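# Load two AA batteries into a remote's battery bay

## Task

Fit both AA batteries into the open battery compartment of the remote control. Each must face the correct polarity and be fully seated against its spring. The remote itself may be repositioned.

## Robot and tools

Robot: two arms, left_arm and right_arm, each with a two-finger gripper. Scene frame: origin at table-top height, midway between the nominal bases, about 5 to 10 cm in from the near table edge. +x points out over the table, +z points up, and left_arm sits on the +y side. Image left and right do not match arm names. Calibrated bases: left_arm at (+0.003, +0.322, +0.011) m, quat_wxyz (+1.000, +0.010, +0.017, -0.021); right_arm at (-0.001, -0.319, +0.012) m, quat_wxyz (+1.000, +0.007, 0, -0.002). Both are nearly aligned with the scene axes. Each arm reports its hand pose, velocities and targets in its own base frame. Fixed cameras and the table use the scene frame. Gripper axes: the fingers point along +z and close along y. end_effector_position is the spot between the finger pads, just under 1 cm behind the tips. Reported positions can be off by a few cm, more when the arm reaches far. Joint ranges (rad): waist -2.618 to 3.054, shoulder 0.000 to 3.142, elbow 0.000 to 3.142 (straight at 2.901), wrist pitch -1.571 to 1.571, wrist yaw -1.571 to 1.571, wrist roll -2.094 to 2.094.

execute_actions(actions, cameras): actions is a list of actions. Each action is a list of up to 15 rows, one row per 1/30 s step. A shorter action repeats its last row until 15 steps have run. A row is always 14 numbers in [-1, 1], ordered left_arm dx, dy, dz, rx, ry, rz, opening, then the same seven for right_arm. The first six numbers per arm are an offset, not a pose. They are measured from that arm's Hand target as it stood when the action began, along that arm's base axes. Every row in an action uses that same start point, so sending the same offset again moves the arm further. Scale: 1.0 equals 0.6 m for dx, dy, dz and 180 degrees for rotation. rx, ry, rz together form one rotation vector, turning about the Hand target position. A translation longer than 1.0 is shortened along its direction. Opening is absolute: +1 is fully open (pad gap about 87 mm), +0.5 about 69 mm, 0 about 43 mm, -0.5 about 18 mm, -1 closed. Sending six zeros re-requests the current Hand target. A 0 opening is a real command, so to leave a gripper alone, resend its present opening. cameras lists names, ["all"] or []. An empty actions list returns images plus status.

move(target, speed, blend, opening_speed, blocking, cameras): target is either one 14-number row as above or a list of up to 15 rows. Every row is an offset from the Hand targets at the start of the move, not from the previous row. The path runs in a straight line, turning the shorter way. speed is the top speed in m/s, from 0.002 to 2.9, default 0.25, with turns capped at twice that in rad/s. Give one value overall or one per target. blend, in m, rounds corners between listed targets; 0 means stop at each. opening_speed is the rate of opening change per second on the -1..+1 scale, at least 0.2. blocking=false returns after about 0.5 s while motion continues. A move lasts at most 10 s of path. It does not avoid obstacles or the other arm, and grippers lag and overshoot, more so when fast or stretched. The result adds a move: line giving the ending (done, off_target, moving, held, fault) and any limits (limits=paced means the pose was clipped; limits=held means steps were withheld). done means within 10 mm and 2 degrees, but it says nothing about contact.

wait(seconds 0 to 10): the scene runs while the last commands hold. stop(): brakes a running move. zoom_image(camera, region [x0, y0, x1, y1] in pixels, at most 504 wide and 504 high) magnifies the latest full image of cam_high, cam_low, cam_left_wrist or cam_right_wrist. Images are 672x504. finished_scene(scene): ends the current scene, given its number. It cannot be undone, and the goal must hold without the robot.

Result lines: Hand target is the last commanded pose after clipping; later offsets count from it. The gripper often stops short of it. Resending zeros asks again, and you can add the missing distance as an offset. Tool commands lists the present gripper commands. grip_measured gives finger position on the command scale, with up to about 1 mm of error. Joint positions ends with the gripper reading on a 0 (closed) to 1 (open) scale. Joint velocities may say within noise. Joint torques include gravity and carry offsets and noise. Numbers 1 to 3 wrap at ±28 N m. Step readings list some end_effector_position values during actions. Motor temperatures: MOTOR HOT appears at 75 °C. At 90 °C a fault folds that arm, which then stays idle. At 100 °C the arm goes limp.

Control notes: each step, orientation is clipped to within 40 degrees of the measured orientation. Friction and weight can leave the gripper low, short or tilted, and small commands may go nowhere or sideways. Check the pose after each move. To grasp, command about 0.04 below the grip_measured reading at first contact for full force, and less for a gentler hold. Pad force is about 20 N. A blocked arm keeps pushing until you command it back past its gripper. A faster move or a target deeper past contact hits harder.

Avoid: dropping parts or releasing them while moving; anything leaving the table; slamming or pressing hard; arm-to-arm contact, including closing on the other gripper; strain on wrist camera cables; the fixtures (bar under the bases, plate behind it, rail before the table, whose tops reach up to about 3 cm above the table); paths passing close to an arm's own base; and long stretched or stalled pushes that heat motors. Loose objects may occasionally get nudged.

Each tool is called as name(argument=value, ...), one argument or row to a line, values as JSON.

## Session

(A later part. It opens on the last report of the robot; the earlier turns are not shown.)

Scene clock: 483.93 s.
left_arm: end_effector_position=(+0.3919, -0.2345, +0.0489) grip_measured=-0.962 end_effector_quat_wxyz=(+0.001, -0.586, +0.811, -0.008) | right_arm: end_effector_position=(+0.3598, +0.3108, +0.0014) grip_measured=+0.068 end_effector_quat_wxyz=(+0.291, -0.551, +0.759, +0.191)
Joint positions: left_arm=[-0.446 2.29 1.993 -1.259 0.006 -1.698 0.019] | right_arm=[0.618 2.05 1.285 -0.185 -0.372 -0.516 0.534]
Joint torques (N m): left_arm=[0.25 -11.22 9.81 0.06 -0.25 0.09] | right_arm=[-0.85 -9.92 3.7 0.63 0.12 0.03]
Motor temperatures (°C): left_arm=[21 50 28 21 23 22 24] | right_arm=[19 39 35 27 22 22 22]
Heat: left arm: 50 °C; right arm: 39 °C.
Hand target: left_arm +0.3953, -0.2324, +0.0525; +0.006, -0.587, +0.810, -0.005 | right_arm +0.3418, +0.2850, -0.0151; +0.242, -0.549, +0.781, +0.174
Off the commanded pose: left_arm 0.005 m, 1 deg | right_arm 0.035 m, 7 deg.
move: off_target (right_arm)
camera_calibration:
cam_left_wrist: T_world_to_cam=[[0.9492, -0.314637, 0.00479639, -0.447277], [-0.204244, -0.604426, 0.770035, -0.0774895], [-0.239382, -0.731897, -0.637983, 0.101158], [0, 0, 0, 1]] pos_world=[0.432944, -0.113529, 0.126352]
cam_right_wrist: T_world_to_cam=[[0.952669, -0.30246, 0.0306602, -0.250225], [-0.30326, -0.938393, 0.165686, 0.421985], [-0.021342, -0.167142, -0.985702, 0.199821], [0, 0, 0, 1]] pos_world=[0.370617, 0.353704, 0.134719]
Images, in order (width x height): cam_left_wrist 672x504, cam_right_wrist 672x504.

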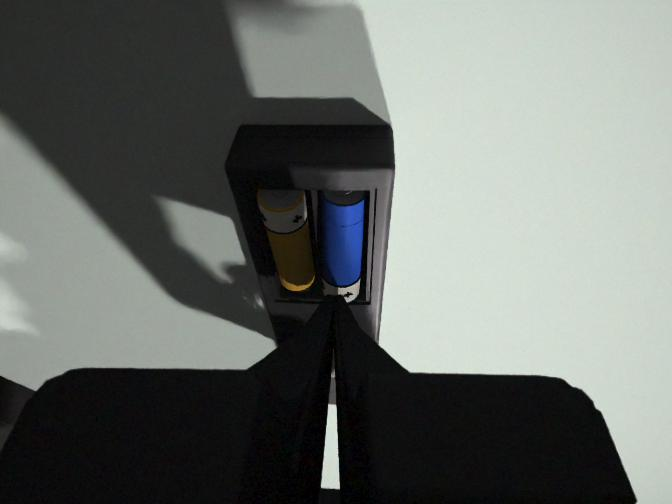

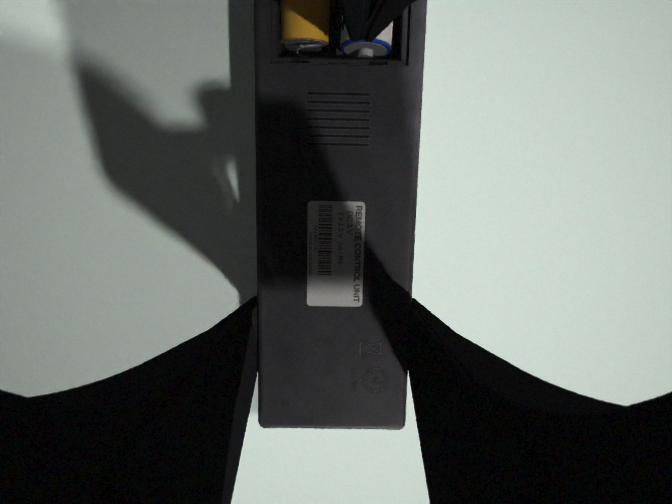

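move(
  target=[
    [0.006,0.006,0.0,0,0,0,-1,0,0,0,0,0,0,0.0],
    [0.006,0.006,-0.035,0,0,0,-1,0,0,0,0,0,0,0.0],
    [0.006,0.006,-0.065,0,0,0,-1,0,0,0,0,0,0,0.0],
  ],
  speed=0.05,
  cameras=["cam_right_wrist","cam_left_wrist"],
)

zoom_image(
  camera="cam_left_wrist",
  region=[236, 150, 436, 350],
)

zoom_image(
  camera="cam_right_wrist",
  region=[236, 0, 476, 120],
)

Scene clock: 486.73 s.
left_arm: end_effector_position=(+0.4019, -0.2348, +0.0411) grip_measured=-0.962 end_effector_quat_wxyz=(+0.002, -0.590, +0.807, -0.028) | right_arm: end_effector_position=(+0.3598, +0.3108, +0.0014) grip_measured=+0.068 end_effector_quat_wxyz=(+0.291, -0.551, +0.759, +0.191)
Joint positions: left_arm=[-0.431 2.291 1.96 -1.188 0.024 -1.694 0.019] | right_arm=[0.618 2.05 1.285 -0.185 -0.372 -0.516 0.534]
Joint torques (N m): left_arm=[-0.16 -8.96 2.45 0.83 -0.48 0.15] | right_arm=[-0.88 -10.06 3.84 0.57 0.17 0.01]
Heat: left arm: 50 °C; right arm: 39 °C.
Hand target: left_arm +0.3989, -0.2288, +0.0135; +0.006, -0.587, +0.810, -0.005 | right_arm +0.3418, +0.2850, -0.0151; +0.242, -0.549, +0.781, +0.174
Off the commanded pose: left_arm 0.028 m, 3 deg | right_arm 0.035 m, 7 deg.
move: off_target (left_arm, right_arm)
camera_calibration:
cam_left_wrist: T_world_to_cam=[[0.95212, -0.303281, 0.0385731, -0.456854], [-0.217122, -0.581959, 0.783697, -0.0598166], [-0.215232, -0.754549, -0.619944, 0.0825804], [0, 0, 0, 1]] pos_world=[0.439766, -0.111055, 0.115696]
cam_right_wrist: T_world_to_cam=[[0.952669, -0.30246, 0.0306602, -0.250225], [-0.30326, -0.938393, 0.165686, 0.421985], [-0.021342, -0.167142, -0.985702, 0.199821], [0, 0, 0, 1]] pos_world=[0.370617, 0.353704, 0.134719]
Images, in order (width x height): cam_left_wrist 672x504, cam_right_wrist 672x504.

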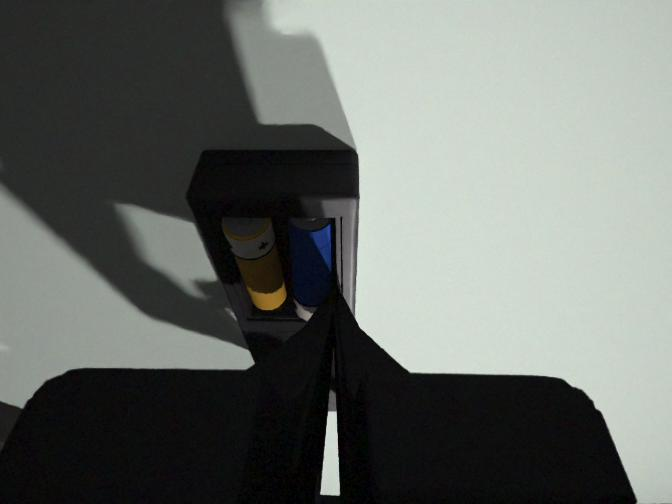

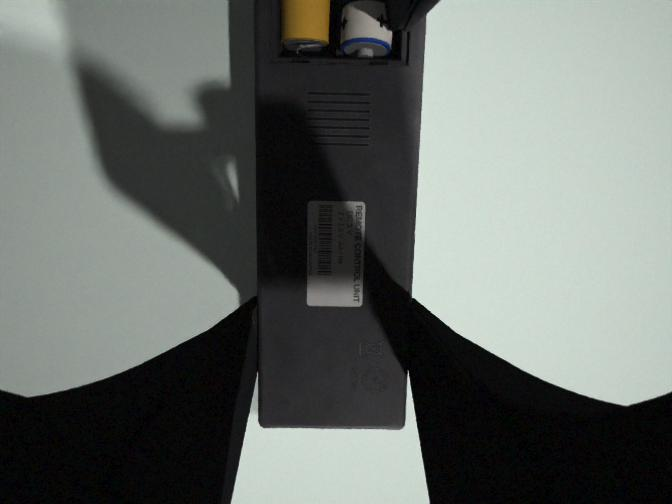

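Scaled by 2.520 from the camera's 672x504 image, which has a finer 960x720 frame.

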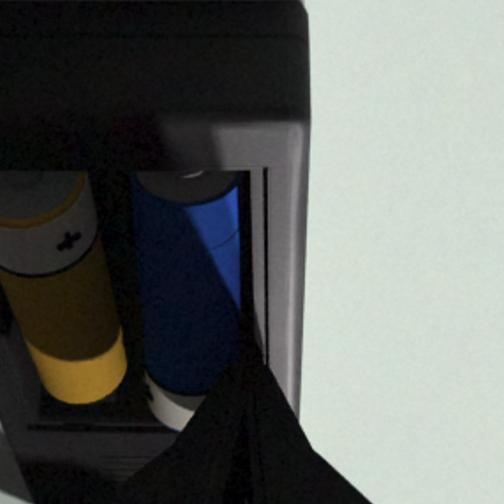

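Scaled by 2.100 from the camera's 672x504 image, which has a finer 960x720 frame.

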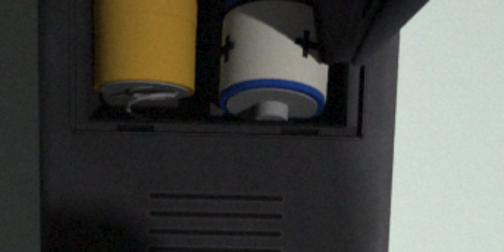

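move(
  target=[
    [0,0,0.09,0,0,0,-0.78,0,0,0,0,0,0,0.0],
    [-0.008,-0.003,0.09,0,0,0,-0.78,0,0,0,0,0,0,0.0],
  ],
  speed=0.08,
  cameras=["cam_right_wrist","cam_left_wrist"],
)

zoom_image(
  camera="cam_left_wrist",
  region=[236, 150, 436, 350],
)

zoom_image(
  camera="cam_right_wrist",
  region=[236, 0, 476, 120],
)

Scene clock: 489.10 s.
left_arm: end_effector_position=(+0.3966, -0.2310, +0.0639) grip_measured=-0.780 end_effector_quat_wxyz=(+0.002, -0.589, +0.808, -0.008) | right_arm: end_effector_position=(+0.3596, +0.3106, +0.0014) grip_measured=+0.068 end_effector_quat_wxyz=(+0.291, -0.551, +0.759, +0.191)
Joint positions: left_arm=[-0.435 2.299 2.068 -1.324 0.006 -1.694 0.11] | right_arm=[0.618 2.049 1.285 -0.186 -0.372 -0.517 0.534]
Joint torques (N m): left_arm=[-0.43 -12.97 6.94 0.17 -0.28 0.07] | right_arm=[-0.8 -10.03 3.62 0.65 0.16 0.02]
Heat: left arm: 50 °C; right arm: 39 °C.
Hand target: left_arm +0.3941, -0.2306, +0.0675; +0.006, -0.587, +0.810, -0.005 | right_arm +0.3418, +0.2850, -0.0151; +0.242, -0.549, +0.781, +0.174
Off the commanded pose: left_arm 0.004 m, 1 deg | right_arm 0.035 m, 6 deg.
move: off_target (right_arm)
camera_calibration:
cam_left_wrist: T_world_to_cam=[[0.951459, -0.307717, 0.00596228, -0.450136], [-0.200659, -0.605515, 0.770122, -0.0876649], [-0.23337, -0.733936, -0.637869, 0.111551], [0, 0, 0, 1]] pos_world=[0.436728, -0.109726, 0.141351]
cam_right_wrist: T_world_to_cam=[[0.952876, -0.30183, 0.0304164, -0.250331], [-0.302579, -0.938452, 0.166592, 0.421473], [-0.0217382, -0.167945, -0.985557, 0.200211], [0, 0, 0, 1]] pos_world=[0.370415, 0.3536, 0.134719]
Images, in order (width x height): cam_left_wrist 672x504, cam_right_wrist 672x504.

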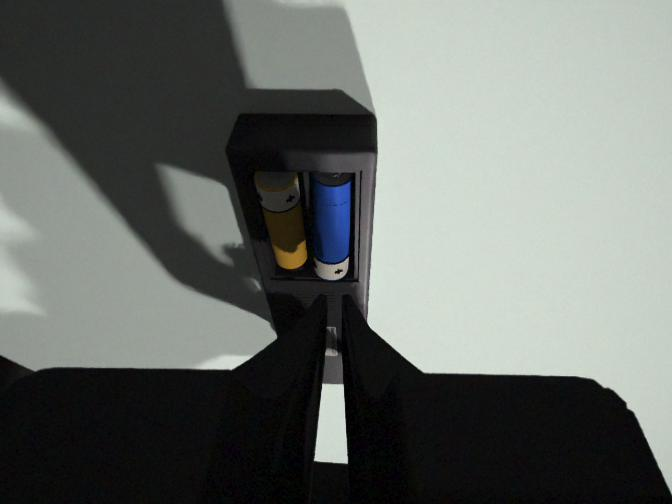

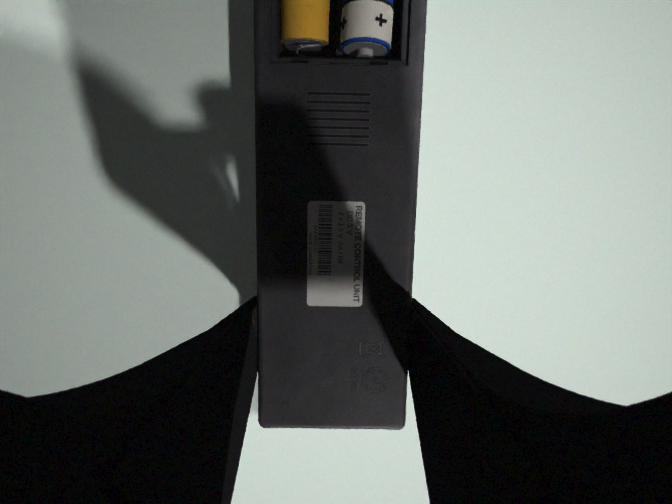

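Scaled by 2.520 from the camera's 672x504 image, which has a finer 960x720 frame.

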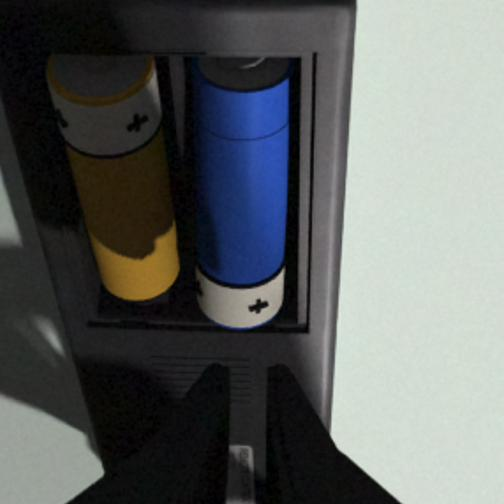

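Scaled by 2.100 from the camera's 672x504 image, which has a finer 960x720 frame.

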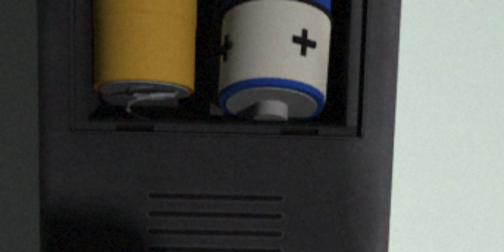

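move(
  target=[
    [-0.0085,-0.019,-0.02,0,0,0,-0.78,0,0,0,0,0,0,0.0],
    [-0.0085,-0.019,-0.05,0,0,0,-0.78,0,0,0,0,0,0,0.0],
  ],
  speed=0.05,
  cameras=["cam_right_wrist","cam_left_wrist"],
)

zoom_image(
  camera="cam_left_wrist",
  region=[236, 150, 436, 350],
)

zoom_image(
  camera="cam_right_wrist",
  region=[236, 0, 476, 120],
)

Scene clock: 491.67 s.
left_arm: end_effector_position=(+0.3909, -0.2447, +0.0448) grip_measured=-0.780 end_effector_quat_wxyz=(+0.002, -0.581, +0.814, -0.013) | right_arm: end_effector_position=(+0.3596, +0.3106, +0.0014) grip_measured=+0.068 end_effector_quat_wxyz=(+0.291, -0.551, +0.759, +0.191)
Joint positions: left_arm=[-0.467 2.299 1.992 -1.239 0.008 -1.708 0.11] | right_arm=[0.618 2.049 1.285 -0.186 -0.372 -0.517 0.534]
Joint torques (N m): left_arm=[-0.08 -12.22 4.04 0.49 -0.32 -0.05] | right_arm=[-0.91 -10.02 3.71 0.61 0.14 0.01]
Heat: left arm: 50 °C; right arm: 40 °C.
Hand target: left_arm +0.3890, -0.2420, +0.0375; +0.006, -0.587, +0.810, -0.005 | right_arm +0.3418, +0.2850, -0.0151; +0.242, -0.549, +0.781, +0.174
Off the commanded pose: left_arm 0.008 m, 1 deg | right_arm 0.035 m, 6 deg.
move: off_target (right_arm)
camera_calibration:
cam_left_wrist: T_world_to_cam=[[0.945692, -0.324753, 0.0141945, -0.451153], [-0.21662, -0.597044, 0.772408, -0.0741574], [-0.242367, -0.733535, -0.634968, 0.0914345], [0, 0, 0, 1]] pos_world=[0.432748, -0.123718, 0.121742]
cam_right_wrist: T_world_to_cam=[[0.952876, -0.30183, 0.0304164, -0.250331], [-0.302579, -0.938452, 0.166592, 0.421473], [-0.0217382, -0.167945, -0.985557, 0.200211], [0, 0, 0, 1]] pos_world=[0.370415, 0.3536, 0.134719]
Images, in order (width x height): cam_left_wrist 672x504, cam_right_wrist 672x504.

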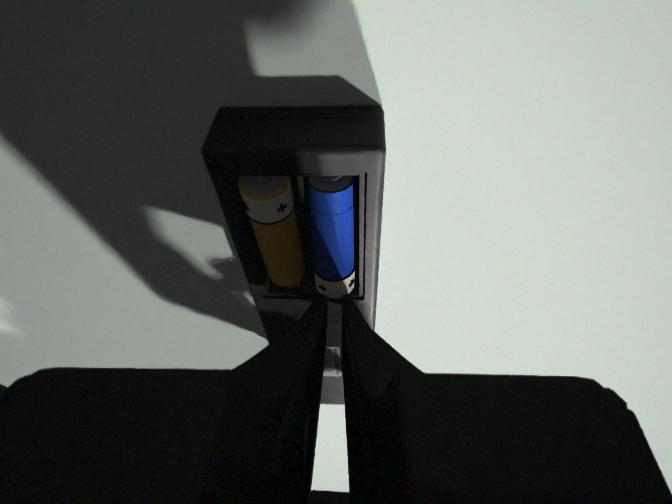

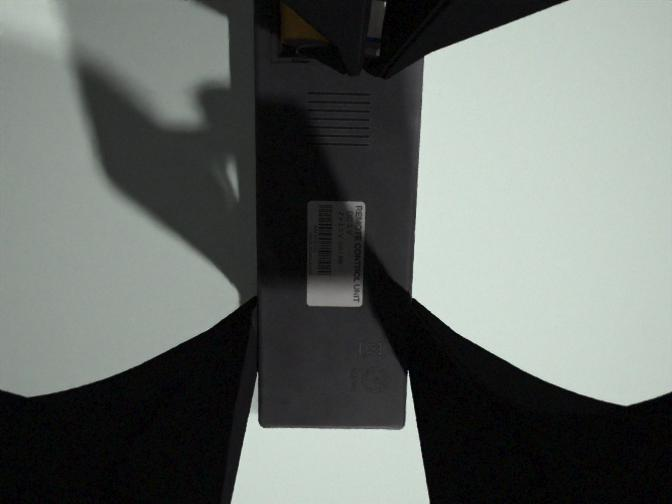

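Scaled by 2.520 from the camera's 672x504 image, which has a finer 960x720 frame.

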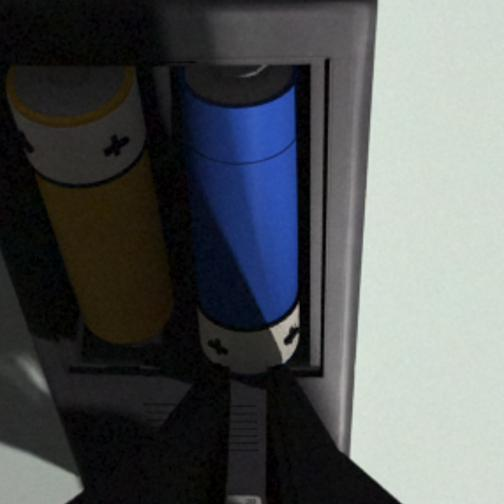

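Scaled by 2.100 from the camera's 672x504 image, which has a finer 960x720 frame.

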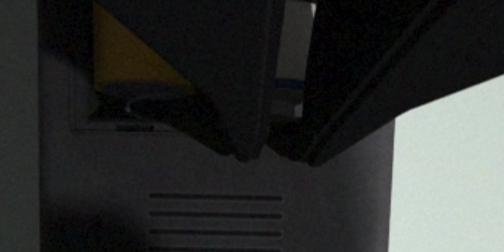

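move(
  target=[
    [0,0,0.03,0,0,0,-0.78,0,0,0,0,0,0,0.0],
    [0.0095,0.0225,0.02,0,0,0,-0.78,0,0,0,0,0,0,0.0],
    [0.0095,0.0225,-0.03,0,0,0,-0.78,0,0,0,0,0,0,0.0],
  ],
  speed=0.05,
  cameras=["cam_right_wrist","cam_left_wrist"],
)

zoom_image(
  camera="cam_left_wrist",
  region=[236, 150, 436, 350],
)

zoom_image(
  camera="cam_right_wrist",
  region=[236, 0, 476, 120],
)

Scene clock: 494.43 s.
left_arm: end_effector_position=(+0.3935, -0.2338, +0.0423) grip_measured=-0.780 end_effector_quat_wxyz=(-0.004, -0.587, +0.809, -0.020) | right_arm: end_effector_position=(+0.3596, +0.3106, +0.0014) grip_measured=+0.068 end_effector_quat_wxyz=(+0.291, -0.551, +0.759, +0.191)
Joint positions: left_arm=[-0.436 2.278 1.944 -1.206 0.026 -1.692 0.11] | right_arm=[0.618 2.049 1.285 -0.186 -0.372 -0.517 0.534]
Joint torques (N m): left_arm=[-0.14 -9.58 2.66 0.88 -0.51 0.09] | right_arm=[-1.01 -10 3.69 0.64 0.15 0.01]
Heat: left arm: 51 °C; right arm: 40 °C.
Hand target: left_arm +0.3946, -0.2285, +0.0194; +0.005, -0.587, +0.810, -0.005 | right_arm +0.3418, +0.2850, -0.0151; +0.242, -0.549, +0.781, +0.174
Off the commanded pose: left_arm 0.024 m, 2 deg | right_arm 0.035 m, 6 deg.
move: off_target (left_arm, right_arm)
camera_calibration:
cam_left_wrist: T_world_to_cam=[[0.950302, -0.310809, 0.0179676, -0.448732], [-0.206422, -0.585831, 0.783704, -0.0671191], [-0.233057, -0.748465, -0.620874, 0.0907431], [0, 0, 0, 1]] pos_world=[0.433724, -0.110873, 0.117004]
cam_right_wrist: T_world_to_cam=[[0.952876, -0.30183, 0.0304164, -0.250331], [-0.302579, -0.938452, 0.166592, 0.421473], [-0.0217382, -0.167945, -0.985557, 0.200211], [0, 0, 0, 1]] pos_world=[0.370415, 0.3536, 0.134719]
Images, in order (width x height): cam_left_wrist 672x504, cam_right_wrist 672x504.

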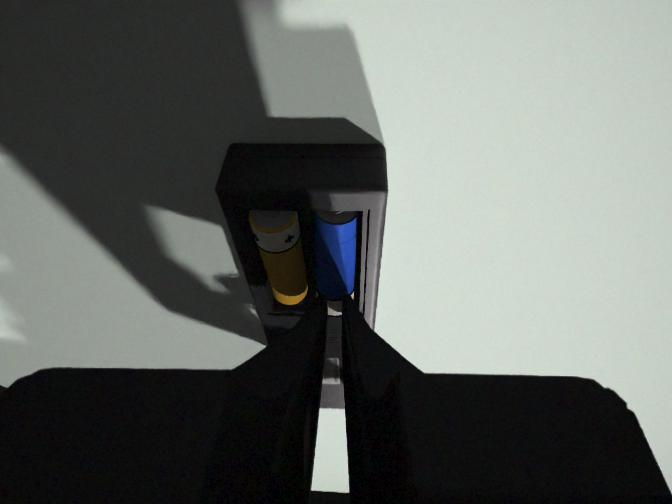

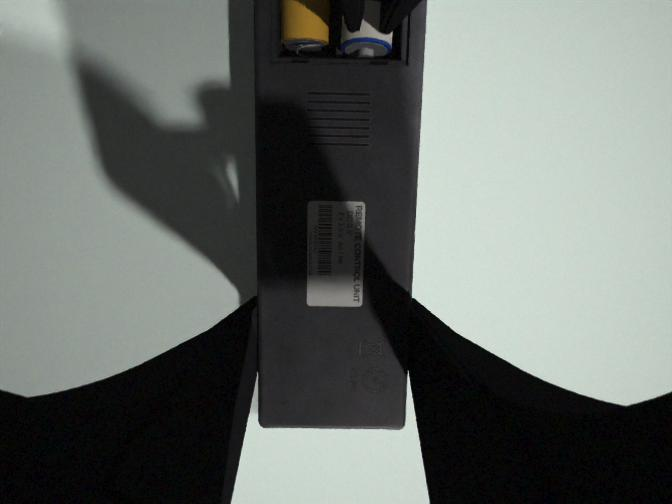

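Scaled by 2.520 from the camera's 672x504 image, which has a finer 960x720 frame.

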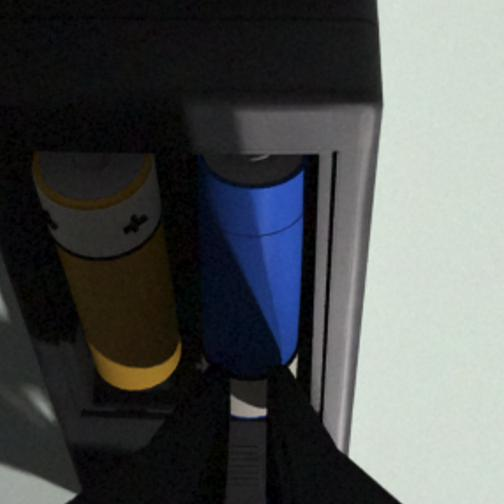

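Scaled by 2.100 from the camera's 672x504 image, which has a finer 960x720 frame.

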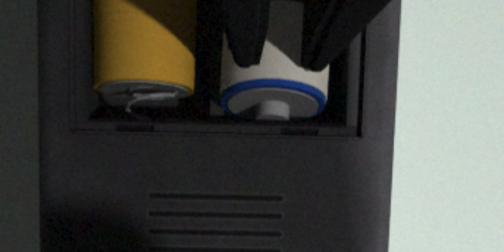

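move(
  target=[
    [0,0,-0.05,0,0,0,-0.78,0,0,0,0,0,0,0.0],
  ],
  speed=0.05,
  cameras=["cam_right_wrist","cam_low"],
)

zoom_image(
  camera="cam_low",
  region=[180, 330, 360, 400],
)

zoom_image(
  camera="cam_right_wrist",
  region=[236, 0, 476, 120],
)

Scene clock: 495.73 s.
left_arm: end_effector_position=(+0.3932, -0.2334, +0.0404) grip_measured=-0.779 end_effector_quat_wxyz=(-0.005, -0.587, +0.809, -0.039) | right_arm: end_effector_position=(+0.3596, +0.3106, +0.0014) grip_measured=+0.068 end_effector_quat_wxyz=(+0.291, -0.551, +0.759, +0.191)
Joint positions: left_arm=[-0.427 2.243 1.872 -1.137 0.047 -1.685 0.11] | right_arm=[0.618 2.049 1.285 -0.186 -0.372 -0.517 0.534]
Joint torques (N m): left_arm=[-0.62 -4.52 1.01 1.3 -0.74 0.03] | right_arm=[-0.9 -9.95 3.78 0.63 0.12 0.02]
Heat: left arm: 50 °C; right arm: 40 °C.
Hand target: left_arm +0.3948, -0.2284, -0.0105; +0.006, -0.587, +0.810, -0.005 | right_arm +0.3418, +0.2850, -0.0151; +0.242, -0.549, +0.781, +0.174
Off the commanded pose: left_arm 0.051 m, 4 deg | right_arm 0.035 m, 6 deg.
move: off_target (left_arm, right_arm)
camera_calibration:
cam_right_wrist: T_world_to_cam=[[0.952876, -0.30183, 0.0304164, -0.250331], [-0.302579, -0.938452, 0.166592, 0.421473], [-0.0217382, -0.167945, -0.985557, 0.200211], [0, 0, 0, 1]] pos_world=[0.370415, 0.3536, 0.134719]
Images, in order (width x height): cam_low 672x504, cam_right_wrist 672x504.

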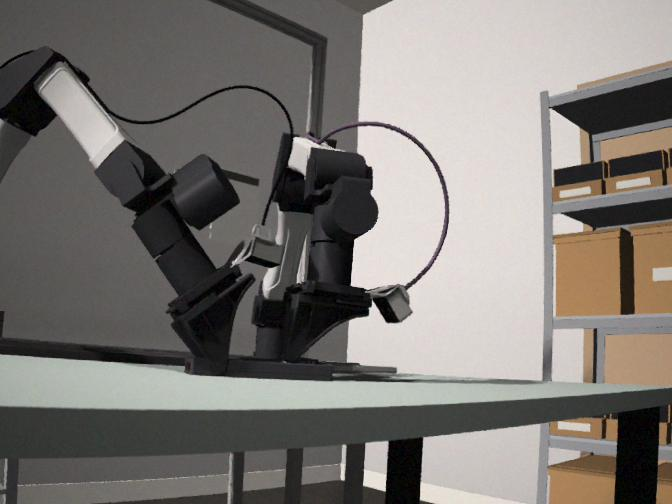

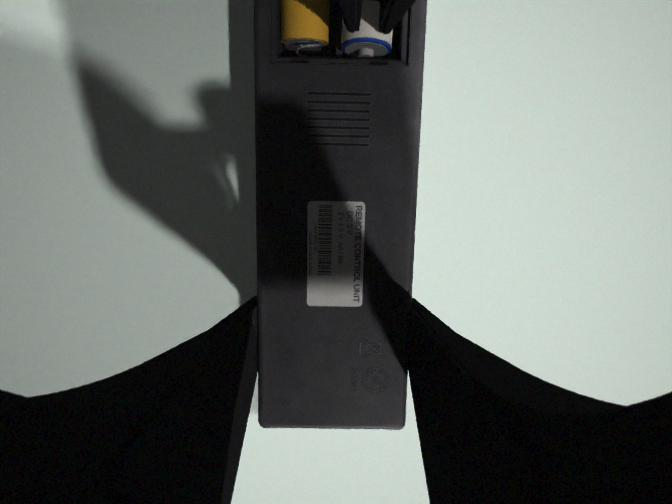

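Scaled by 2.800 from the camera's 672x504 image, which has a finer 960x720 frame.

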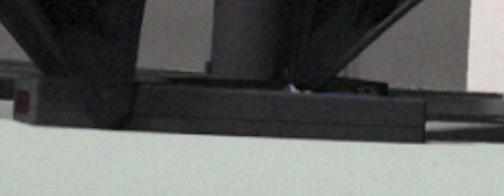

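Scaled by 2.100 from the camera's 672x504 image, which has a finer 960x720 frame.

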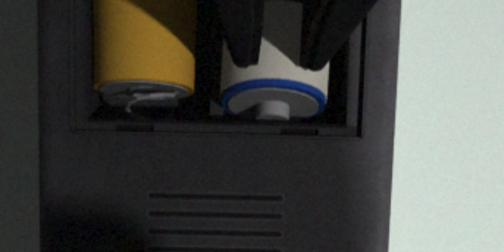

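move(
  target=[
    [0,0,-0.06,0,0,0,-0.78,0,0,0,0,0,0,0.0],
  ],
  speed=0.05,
  cameras=["cam_right_wrist","cam_low"],
)

zoom_image(
  camera="cam_low",
  region=[180, 330, 360, 400],
)

zoom_image(
  camera="cam_right_wrist",
  region=[236, 0, 476, 120],
)

Scene clock: 497.27 s.
left_arm: end_effector_position=(+0.3926, -0.2327, +0.0331) grip_measured=-0.778 end_effector_quat_wxyz=(-0.006, -0.586, +0.808, -0.054) | right_arm: end_effector_position=(+0.3597, +0.3104, +0.0015) grip_measured=+0.068 end_effector_quat_wxyz=(+0.291, -0.551, +0.759, +0.191)
Joint positions: left_arm=[-0.42 2.219 1.797 -1.061 0.064 -1.678 0.111] | right_arm=[0.618 2.049 1.285 -0.187 -0.371 -0.517 0.534]
Joint torques (N m): left_arm=[-1.29 0.14 -1.05 1.79 -0.91 0.04] | right_arm=[-0.91 -9.8 3.75 0.63 0.12 0.02]
Heat: left arm: 50 °C; right arm: 40 °C.
Hand target: left_arm +0.3948, -0.2284, -0.0466; +0.005, -0.587, +0.810, -0.005 | right_arm +0.3418, +0.2850, -0.0151; +0.242, -0.549, +0.781, +0.174
Off the commanded pose: left_arm 0.080 m, 6 deg | right_arm 0.035 m, 6 deg.
move: off_target (left_arm, right_arm)
camera_calibration:
cam_right_wrist: T_world_to_cam=[[0.952636, -0.302503, 0.0312335, -0.250242], [-0.303369, -0.938109, 0.167089, 0.421512], [-0.0212445, -0.16865, -0.985447, 0.200247], [0, 0, 0, 1]] pos_world=[0.370518, 0.353497, 0.134719]
Images, in order (width x height): cam_low 672x504, cam_right_wrist 672x504.

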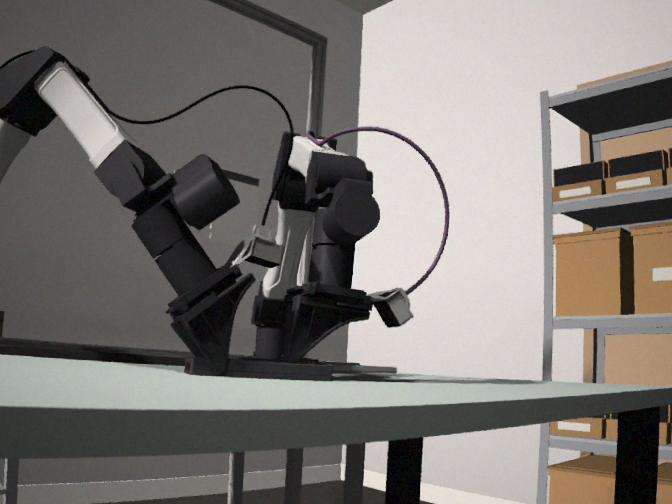

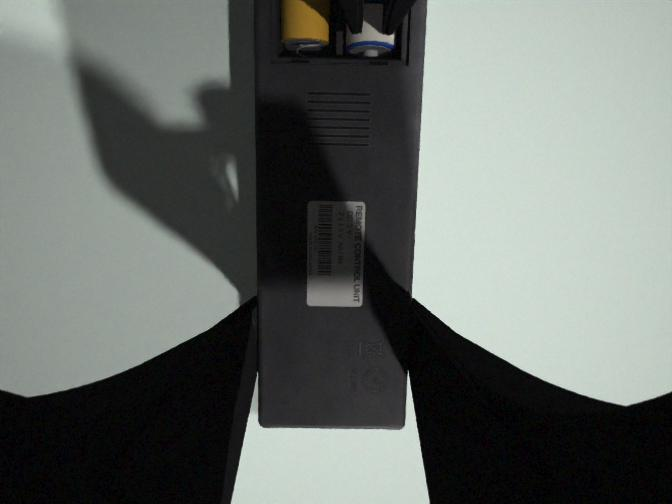

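Scaled by 2.800 from the camera's 672x504 image, which has a finer 960x720 frame.

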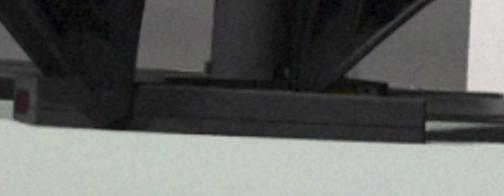

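Scaled by 2.100 from the camera's 672x504 image, which has a finer 960x720 frame.

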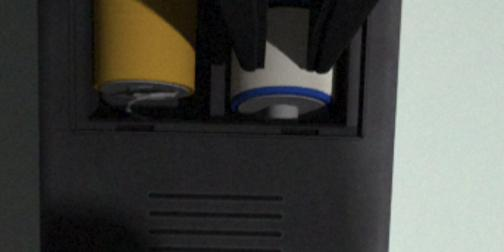

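move(
  target=[
    [0,0,0.16,0,0,0,-0.78,0,0,0,0,0,0,0.0],
    [-0.0075,0.07,0.16,0,0,0,-0.78,0,0,0,0,0,0,0.0],
  ],
  speed=0.08,
  cameras=["cam_right_wrist","cam_left_wrist"],
)

zoom_image(
  camera="cam_left_wrist",
  region=[236, 190, 436, 390],
)

zoom_image(
  camera="cam_right_wrist",
  region=[236, 0, 476, 120],
)

Scene clock: 500.43 s.
left_arm: end_effector_position=(+0.3981, -0.1938, +0.0413) grip_measured=-0.780 end_effector_quat_wxyz=(+0.001, -0.591, +0.806, -0.013) | right_arm: end_effector_position=(+0.3595, +0.3103, +0.0014) grip_measured=+0.068 end_effector_quat_wxyz=(+0.290, -0.551, +0.759, +0.191)
Joint positions: left_arm=[-0.354 2.234 1.869 -1.183 0.013 -1.62 0.11] | right_arm=[0.618 2.049 1.285 -0.188 -0.371 -0.518 0.534]
Joint torques (N m): left_arm=[0.2 -15.12 4.72 0.09 -0.35 0.2] | right_arm=[-0.79 -9.95 3.84 0.61 0.14 0.02]
Heat: left arm: 50 °C; right arm: 40 °C.
Hand target: left_arm +0.3903, -0.1865, +0.0495; +0.005, -0.587, +0.810, -0.005 | right_arm +0.3419, +0.2850, -0.0151; +0.242, -0.549, +0.781, +0.174
Off the commanded pose: left_arm 0.013 m, 1 deg | right_arm 0.035 m, 6 deg.
move: off_target (left_arm, right_arm)
camera_calibration:
cam_left_wrist: T_world_to_cam=[[0.95357, -0.300894, 0.0129562, -0.439786], [-0.200035, -0.600601, 0.774122, -0.0468877], [-0.225147, -0.740771, -0.632904, 0.11999], [0, 0, 0, 1]] pos_world=[0.437003, -0.0716051, 0.117937]
cam_right_wrist: T_world_to_cam=[[0.952919, -0.301606, 0.0312918, -0.250479], [-0.302473, -0.938221, 0.16808, 0.421038], [-0.0213354, -0.169632, -0.985277, 0.200502], [0, 0, 0, 1]] pos_world=[0.370317, 0.353493, 0.134619]
Images, in order (width x height): cam_left_wrist 672x504, cam_right_wrist 672x504.

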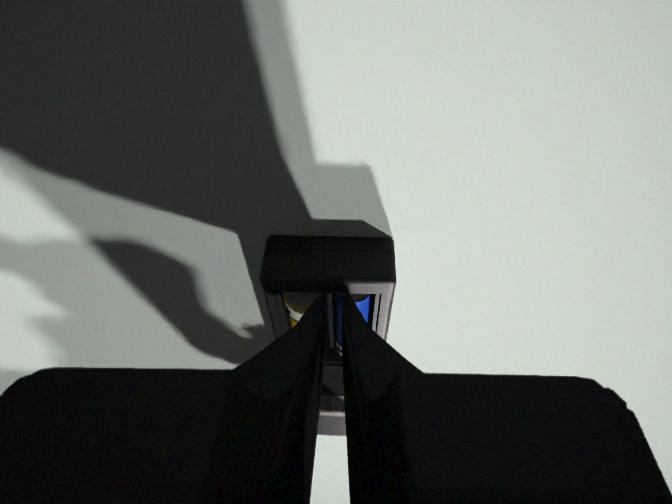

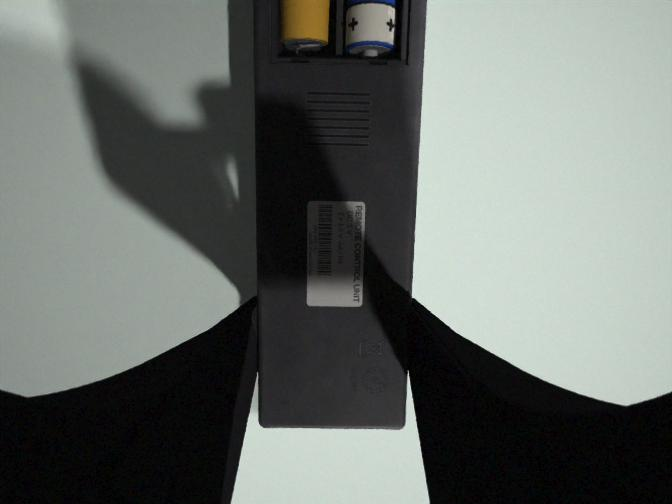

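Scaled by 2.520 from the camera's 672x504 image, which has a finer 960x720 frame.

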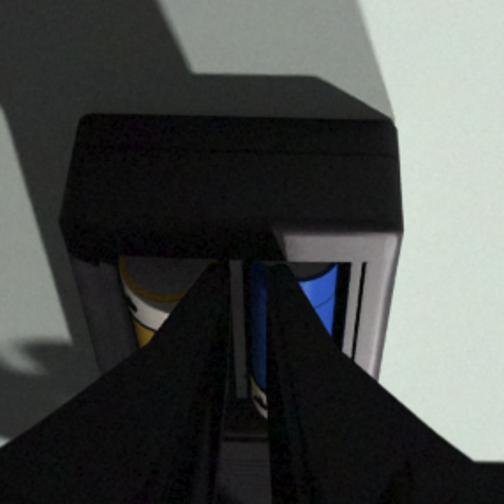

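Scaled by 2.100 from the camera's 672x504 image, which has a finer 960x720 frame.

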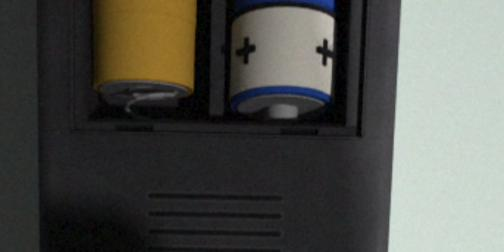

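move(
  target=[
    [0,0,0.03,0,0,0,-0.78,0,0,0,0,0,0,0.0],
    [-0.018,-0.012,0.03,0,0,0,-0.78,0,0,0,0,0,0,0.0],
    [-0.018,-0.012,-0.005,0,0,0,-0.78,0,0,0,0,0,0,0.0],
  ],
  speed=0.06,
  cameras=["cam_right_wrist","cam_left_wrist"],
)

zoom_image(
  camera="cam_left_wrist",
  region=[236, 190, 436, 390],
)

Scene clock: 503.23 s.
left_arm: end_effector_position=(+0.3743, -0.1930, +0.0405) grip_measured=-0.780 end_effector_quat_wxyz=(-0.010, -0.582, +0.813, +0.010) | right_arm: end_effector_position=(+0.3588, +0.3099, +0.0015) grip_measured=+0.068 end_effector_quat_wxyz=(+0.289, -0.552, +0.758, +0.191)
Joint positions: left_arm=[-0.374 2.196 1.805 -1.207 0.007 -1.616 0.11] | right_arm=[0.618 2.048 1.285 -0.192 -0.372 -0.521 0.534]
Joint torques (N m): left_arm=[-0.05 -14.06 4.81 0.56 -0.28 -0.07] | right_arm=[-0.91 -9.83 3.75 0.67 0.18 0.08]
Heat: left arm: 50 °C; right arm: 40 °C.
Hand target: left_arm +0.3795, -0.1937, +0.0466; +0.006, -0.587, +0.810, -0.005 | right_arm +0.3418, +0.2850, -0.0151; +0.242, -0.549, +0.781, +0.174
Off the commanded pose: left_arm 0.008 m, 3 deg | right_arm 0.034 m, 6 deg.
move: off_target (left_arm, right_arm)
camera_calibration:
cam_left_wrist: T_world_to_cam=[[0.945274, -0.324182, -0.036916, -0.416242], [-0.18058, -0.614041, 0.768339, -0.0602303], [-0.271749, -0.719624, -0.638978, 0.136397], [0, 0, 0, 1]] pos_world=[0.419653, -0.0737675, 0.118066]
cam_right_wrist: T_world_to_cam=[[0.953758, -0.299034, 0.0304029, -0.251034], [-0.299747, -0.938739, 0.17006, 0.419662], [-0.0223133, -0.171309, -0.984965, 0.201384], [0, 0, 0, 1]] pos_world=[0.369711, 0.353384, 0.134621]
Images, in order (width x height): cam_left_wrist 672x504, cam_right_wrist 672x504.

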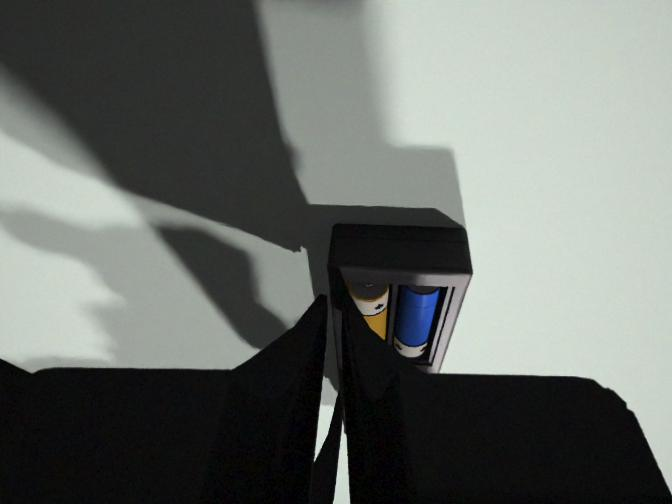

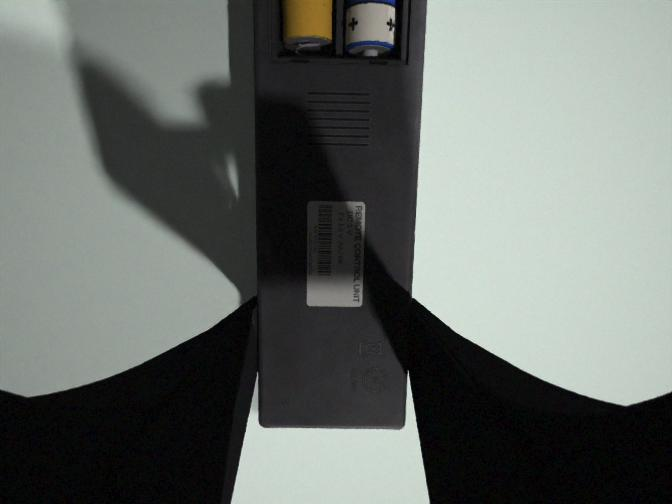

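Scaled by 2.520 from the camera's 672x504 image, which has a finer 960x720 frame.

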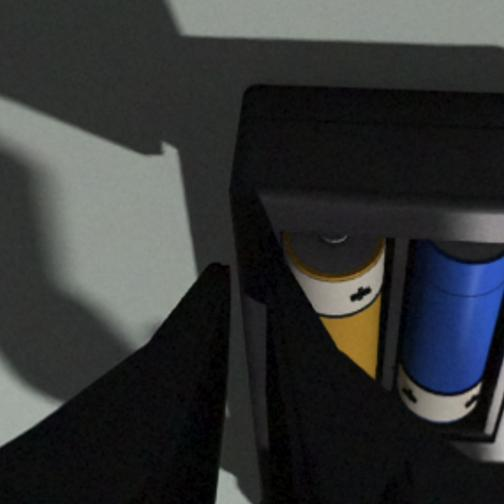

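move(
  target=[
    [0,0,0.03,0,0,0,-0.78,0,0,0,0,0,0,0.0],
    [0.012,-0.021,0.03,0,0,0,-0.78,0,0,0,0,0,0,0.0],
    [0.012,-0.021,-0.005,0,0,0,-0.78,0,0,0,0,0,0,0.0],
  ],
  speed=0.06,
  cameras=["cam_right_wrist","cam_left_wrist"],
)

zoom_image(
  camera="cam_left_wrist",
  region=[236, 190, 436, 390],
)

Scene clock: 506.30 s.
left_arm: end_effector_position=(+0.3873, -0.2077, +0.0493) grip_measured=-0.780 end_effector_quat_wxyz=(+0.004, -0.581, +0.814, -0.011) | right_arm: end_effector_position=(+0.3588, +0.3099, +0.0015) grip_measured=+0.068 end_effector_quat_wxyz=(+0.289, -0.552, +0.758, +0.191)
Joint positions: left_arm=[-0.395 2.212 1.867 -1.202 0.006 -1.635 0.11] | right_arm=[0.618 2.048 1.285 -0.192 -0.372 -0.521 0.534]
Joint torques (N m): left_arm=[-0.17 -11.11 5.52 0.39 -0.26 -0.07] | right_arm=[-0.77 -9.81 3.66 0.67 0.18 0.03]
Heat: left arm: 50 °C; right arm: 40 °C.
Hand target: left_arm +0.3867, -0.2062, +0.0434; +0.006, -0.587, +0.810, -0.005 | right_arm +0.3418, +0.2850, -0.0151; +0.242, -0.549, +0.781, +0.174
Off the commanded pose: left_arm 0.006 m, 1 deg | right_arm 0.034 m, 6 deg.
move: off_target (right_arm)
camera_calibration:
cam_left_wrist: T_world_to_cam=[[0.945321, -0.325859, 0.0136109, -0.435801], [-0.217899, -0.599977, 0.769771, -0.0564088], [-0.24267, -0.730646, -0.638175, 0.121435], [0, 0, 0, 1]] pos_world=[0.429149, -0.0871277, 0.12685]
cam_right_wrist: T_world_to_cam=[[0.953758, -0.299034, 0.0304029, -0.251034], [-0.299747, -0.938739, 0.17006, 0.419662], [-0.0223133, -0.171309, -0.984965, 0.201384], [0, 0, 0, 1]] pos_world=[0.369711, 0.353384, 0.134621]
Images, in order (width x height): cam_left_wrist 672x504, cam_right_wrist 672x504.

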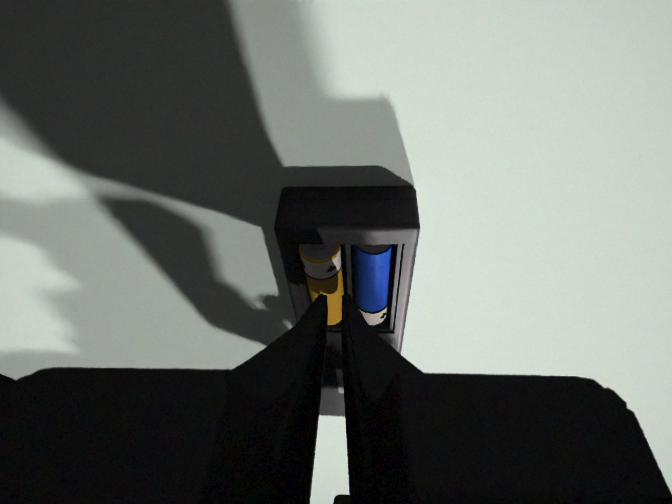

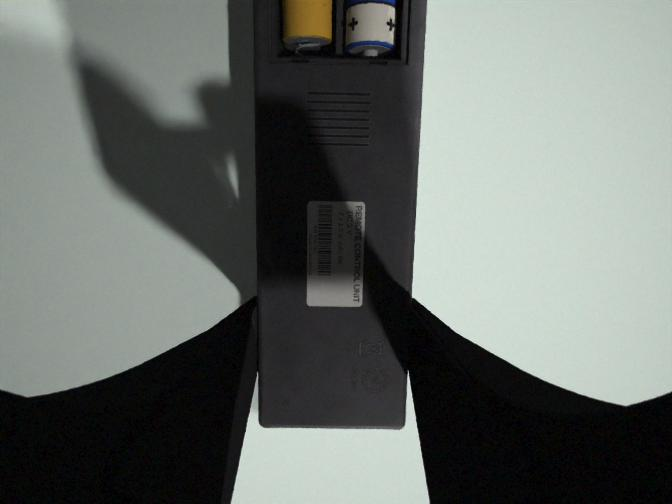

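Scaled by 2.520 from the camera's 672x504 image, which has a finer 960x720 frame.

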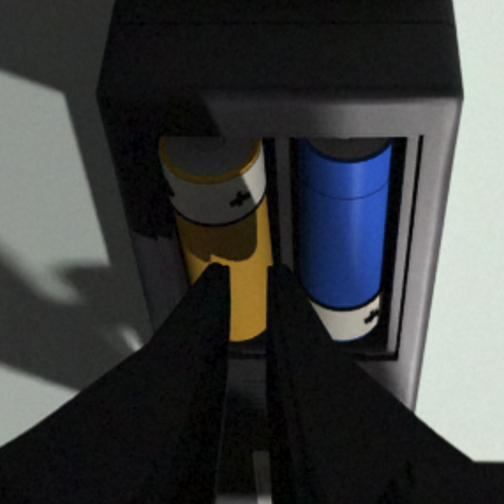

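move(
  target=[
    [0.0,0.024,0.01,0,0,0,-0.78,0,0,0,0,0,0,0.0],
    [0.0,0.024,-0.03,0,0,0,-0.78,0,0,0,0,0,0,0.0],
  ],
  speed=0.06,
  cameras=["cam_right_wrist","cam_left_wrist"],
)

zoom_image(
  camera="cam_left_wrist",
  region=[236, 190, 436, 390],
)

Scene clock: 508.17 s.
left_arm: end_effector_position=(+0.3853, -0.1967, +0.0386) grip_measured=-0.779 end_effector_quat_wxyz=(-0.002, -0.587, +0.809, -0.012) | right_arm: end_effector_position=(+0.3588, +0.3099, +0.0015) grip_measured=+0.068 end_effector_quat_wxyz=(+0.289, -0.552, +0.758, +0.191)
Joint positions: left_arm=[-0.369 2.197 1.797 -1.154 0.017 -1.624 0.11] | right_arm=[0.618 2.048 1.285 -0.192 -0.372 -0.521 0.534]
Joint torques (N m): left_arm=[0.2 -10.48 3.58 0.74 -0.39 0.14] | right_arm=[-0.85 -9.76 3.81 0.68 0.15 0.1]
Heat: left arm: 50 °C; right arm: 40 °C.
Hand target: left_arm +0.3866, -0.1918, +0.0254; +0.006, -0.587, +0.810, -0.005 | right_arm +0.3419, +0.2850, -0.0151; +0.242, -0.549, +0.781, +0.174
Off the commanded pose: left_arm 0.014 m, 1 deg | right_arm 0.034 m, 6 deg.
move: off_target (left_arm, right_arm)
camera_calibration:
cam_left_wrist: T_world_to_cam=[[0.950335, -0.311158, 0.00659998, -0.428946], [-0.200949, -0.597267, 0.776461, -0.0482104], [-0.23766, -0.739225, -0.630131, 0.118177], [0, 0, 0, 1]] pos_world=[0.426041, -0.0749052, 0.114731]
cam_right_wrist: T_world_to_cam=[[0.953758, -0.299034, 0.0304029, -0.251034], [-0.299747, -0.938739, 0.17006, 0.419662], [-0.0223133, -0.171309, -0.984965, 0.201384], [0, 0, 0, 1]] pos_world=[0.369711, 0.353384, 0.134621]
Images, in order (width x height): cam_left_wrist 672x504, cam_right_wrist 672x504.

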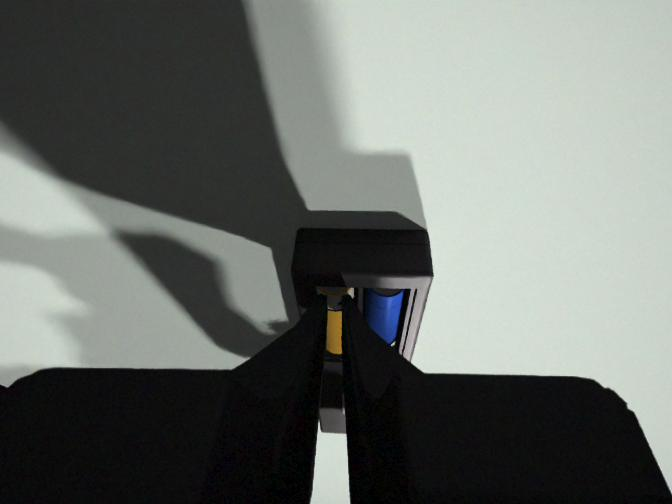

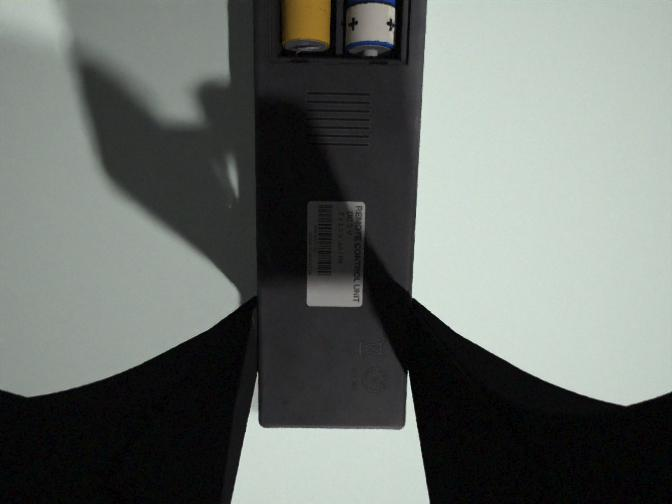

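Scaled by 2.520 from the camera's 672x504 image, which has a finer 960x720 frame.

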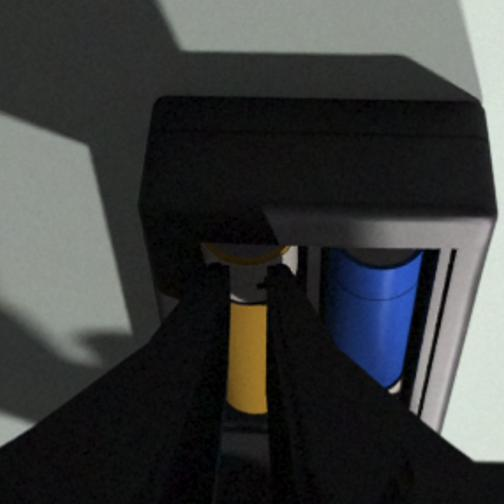

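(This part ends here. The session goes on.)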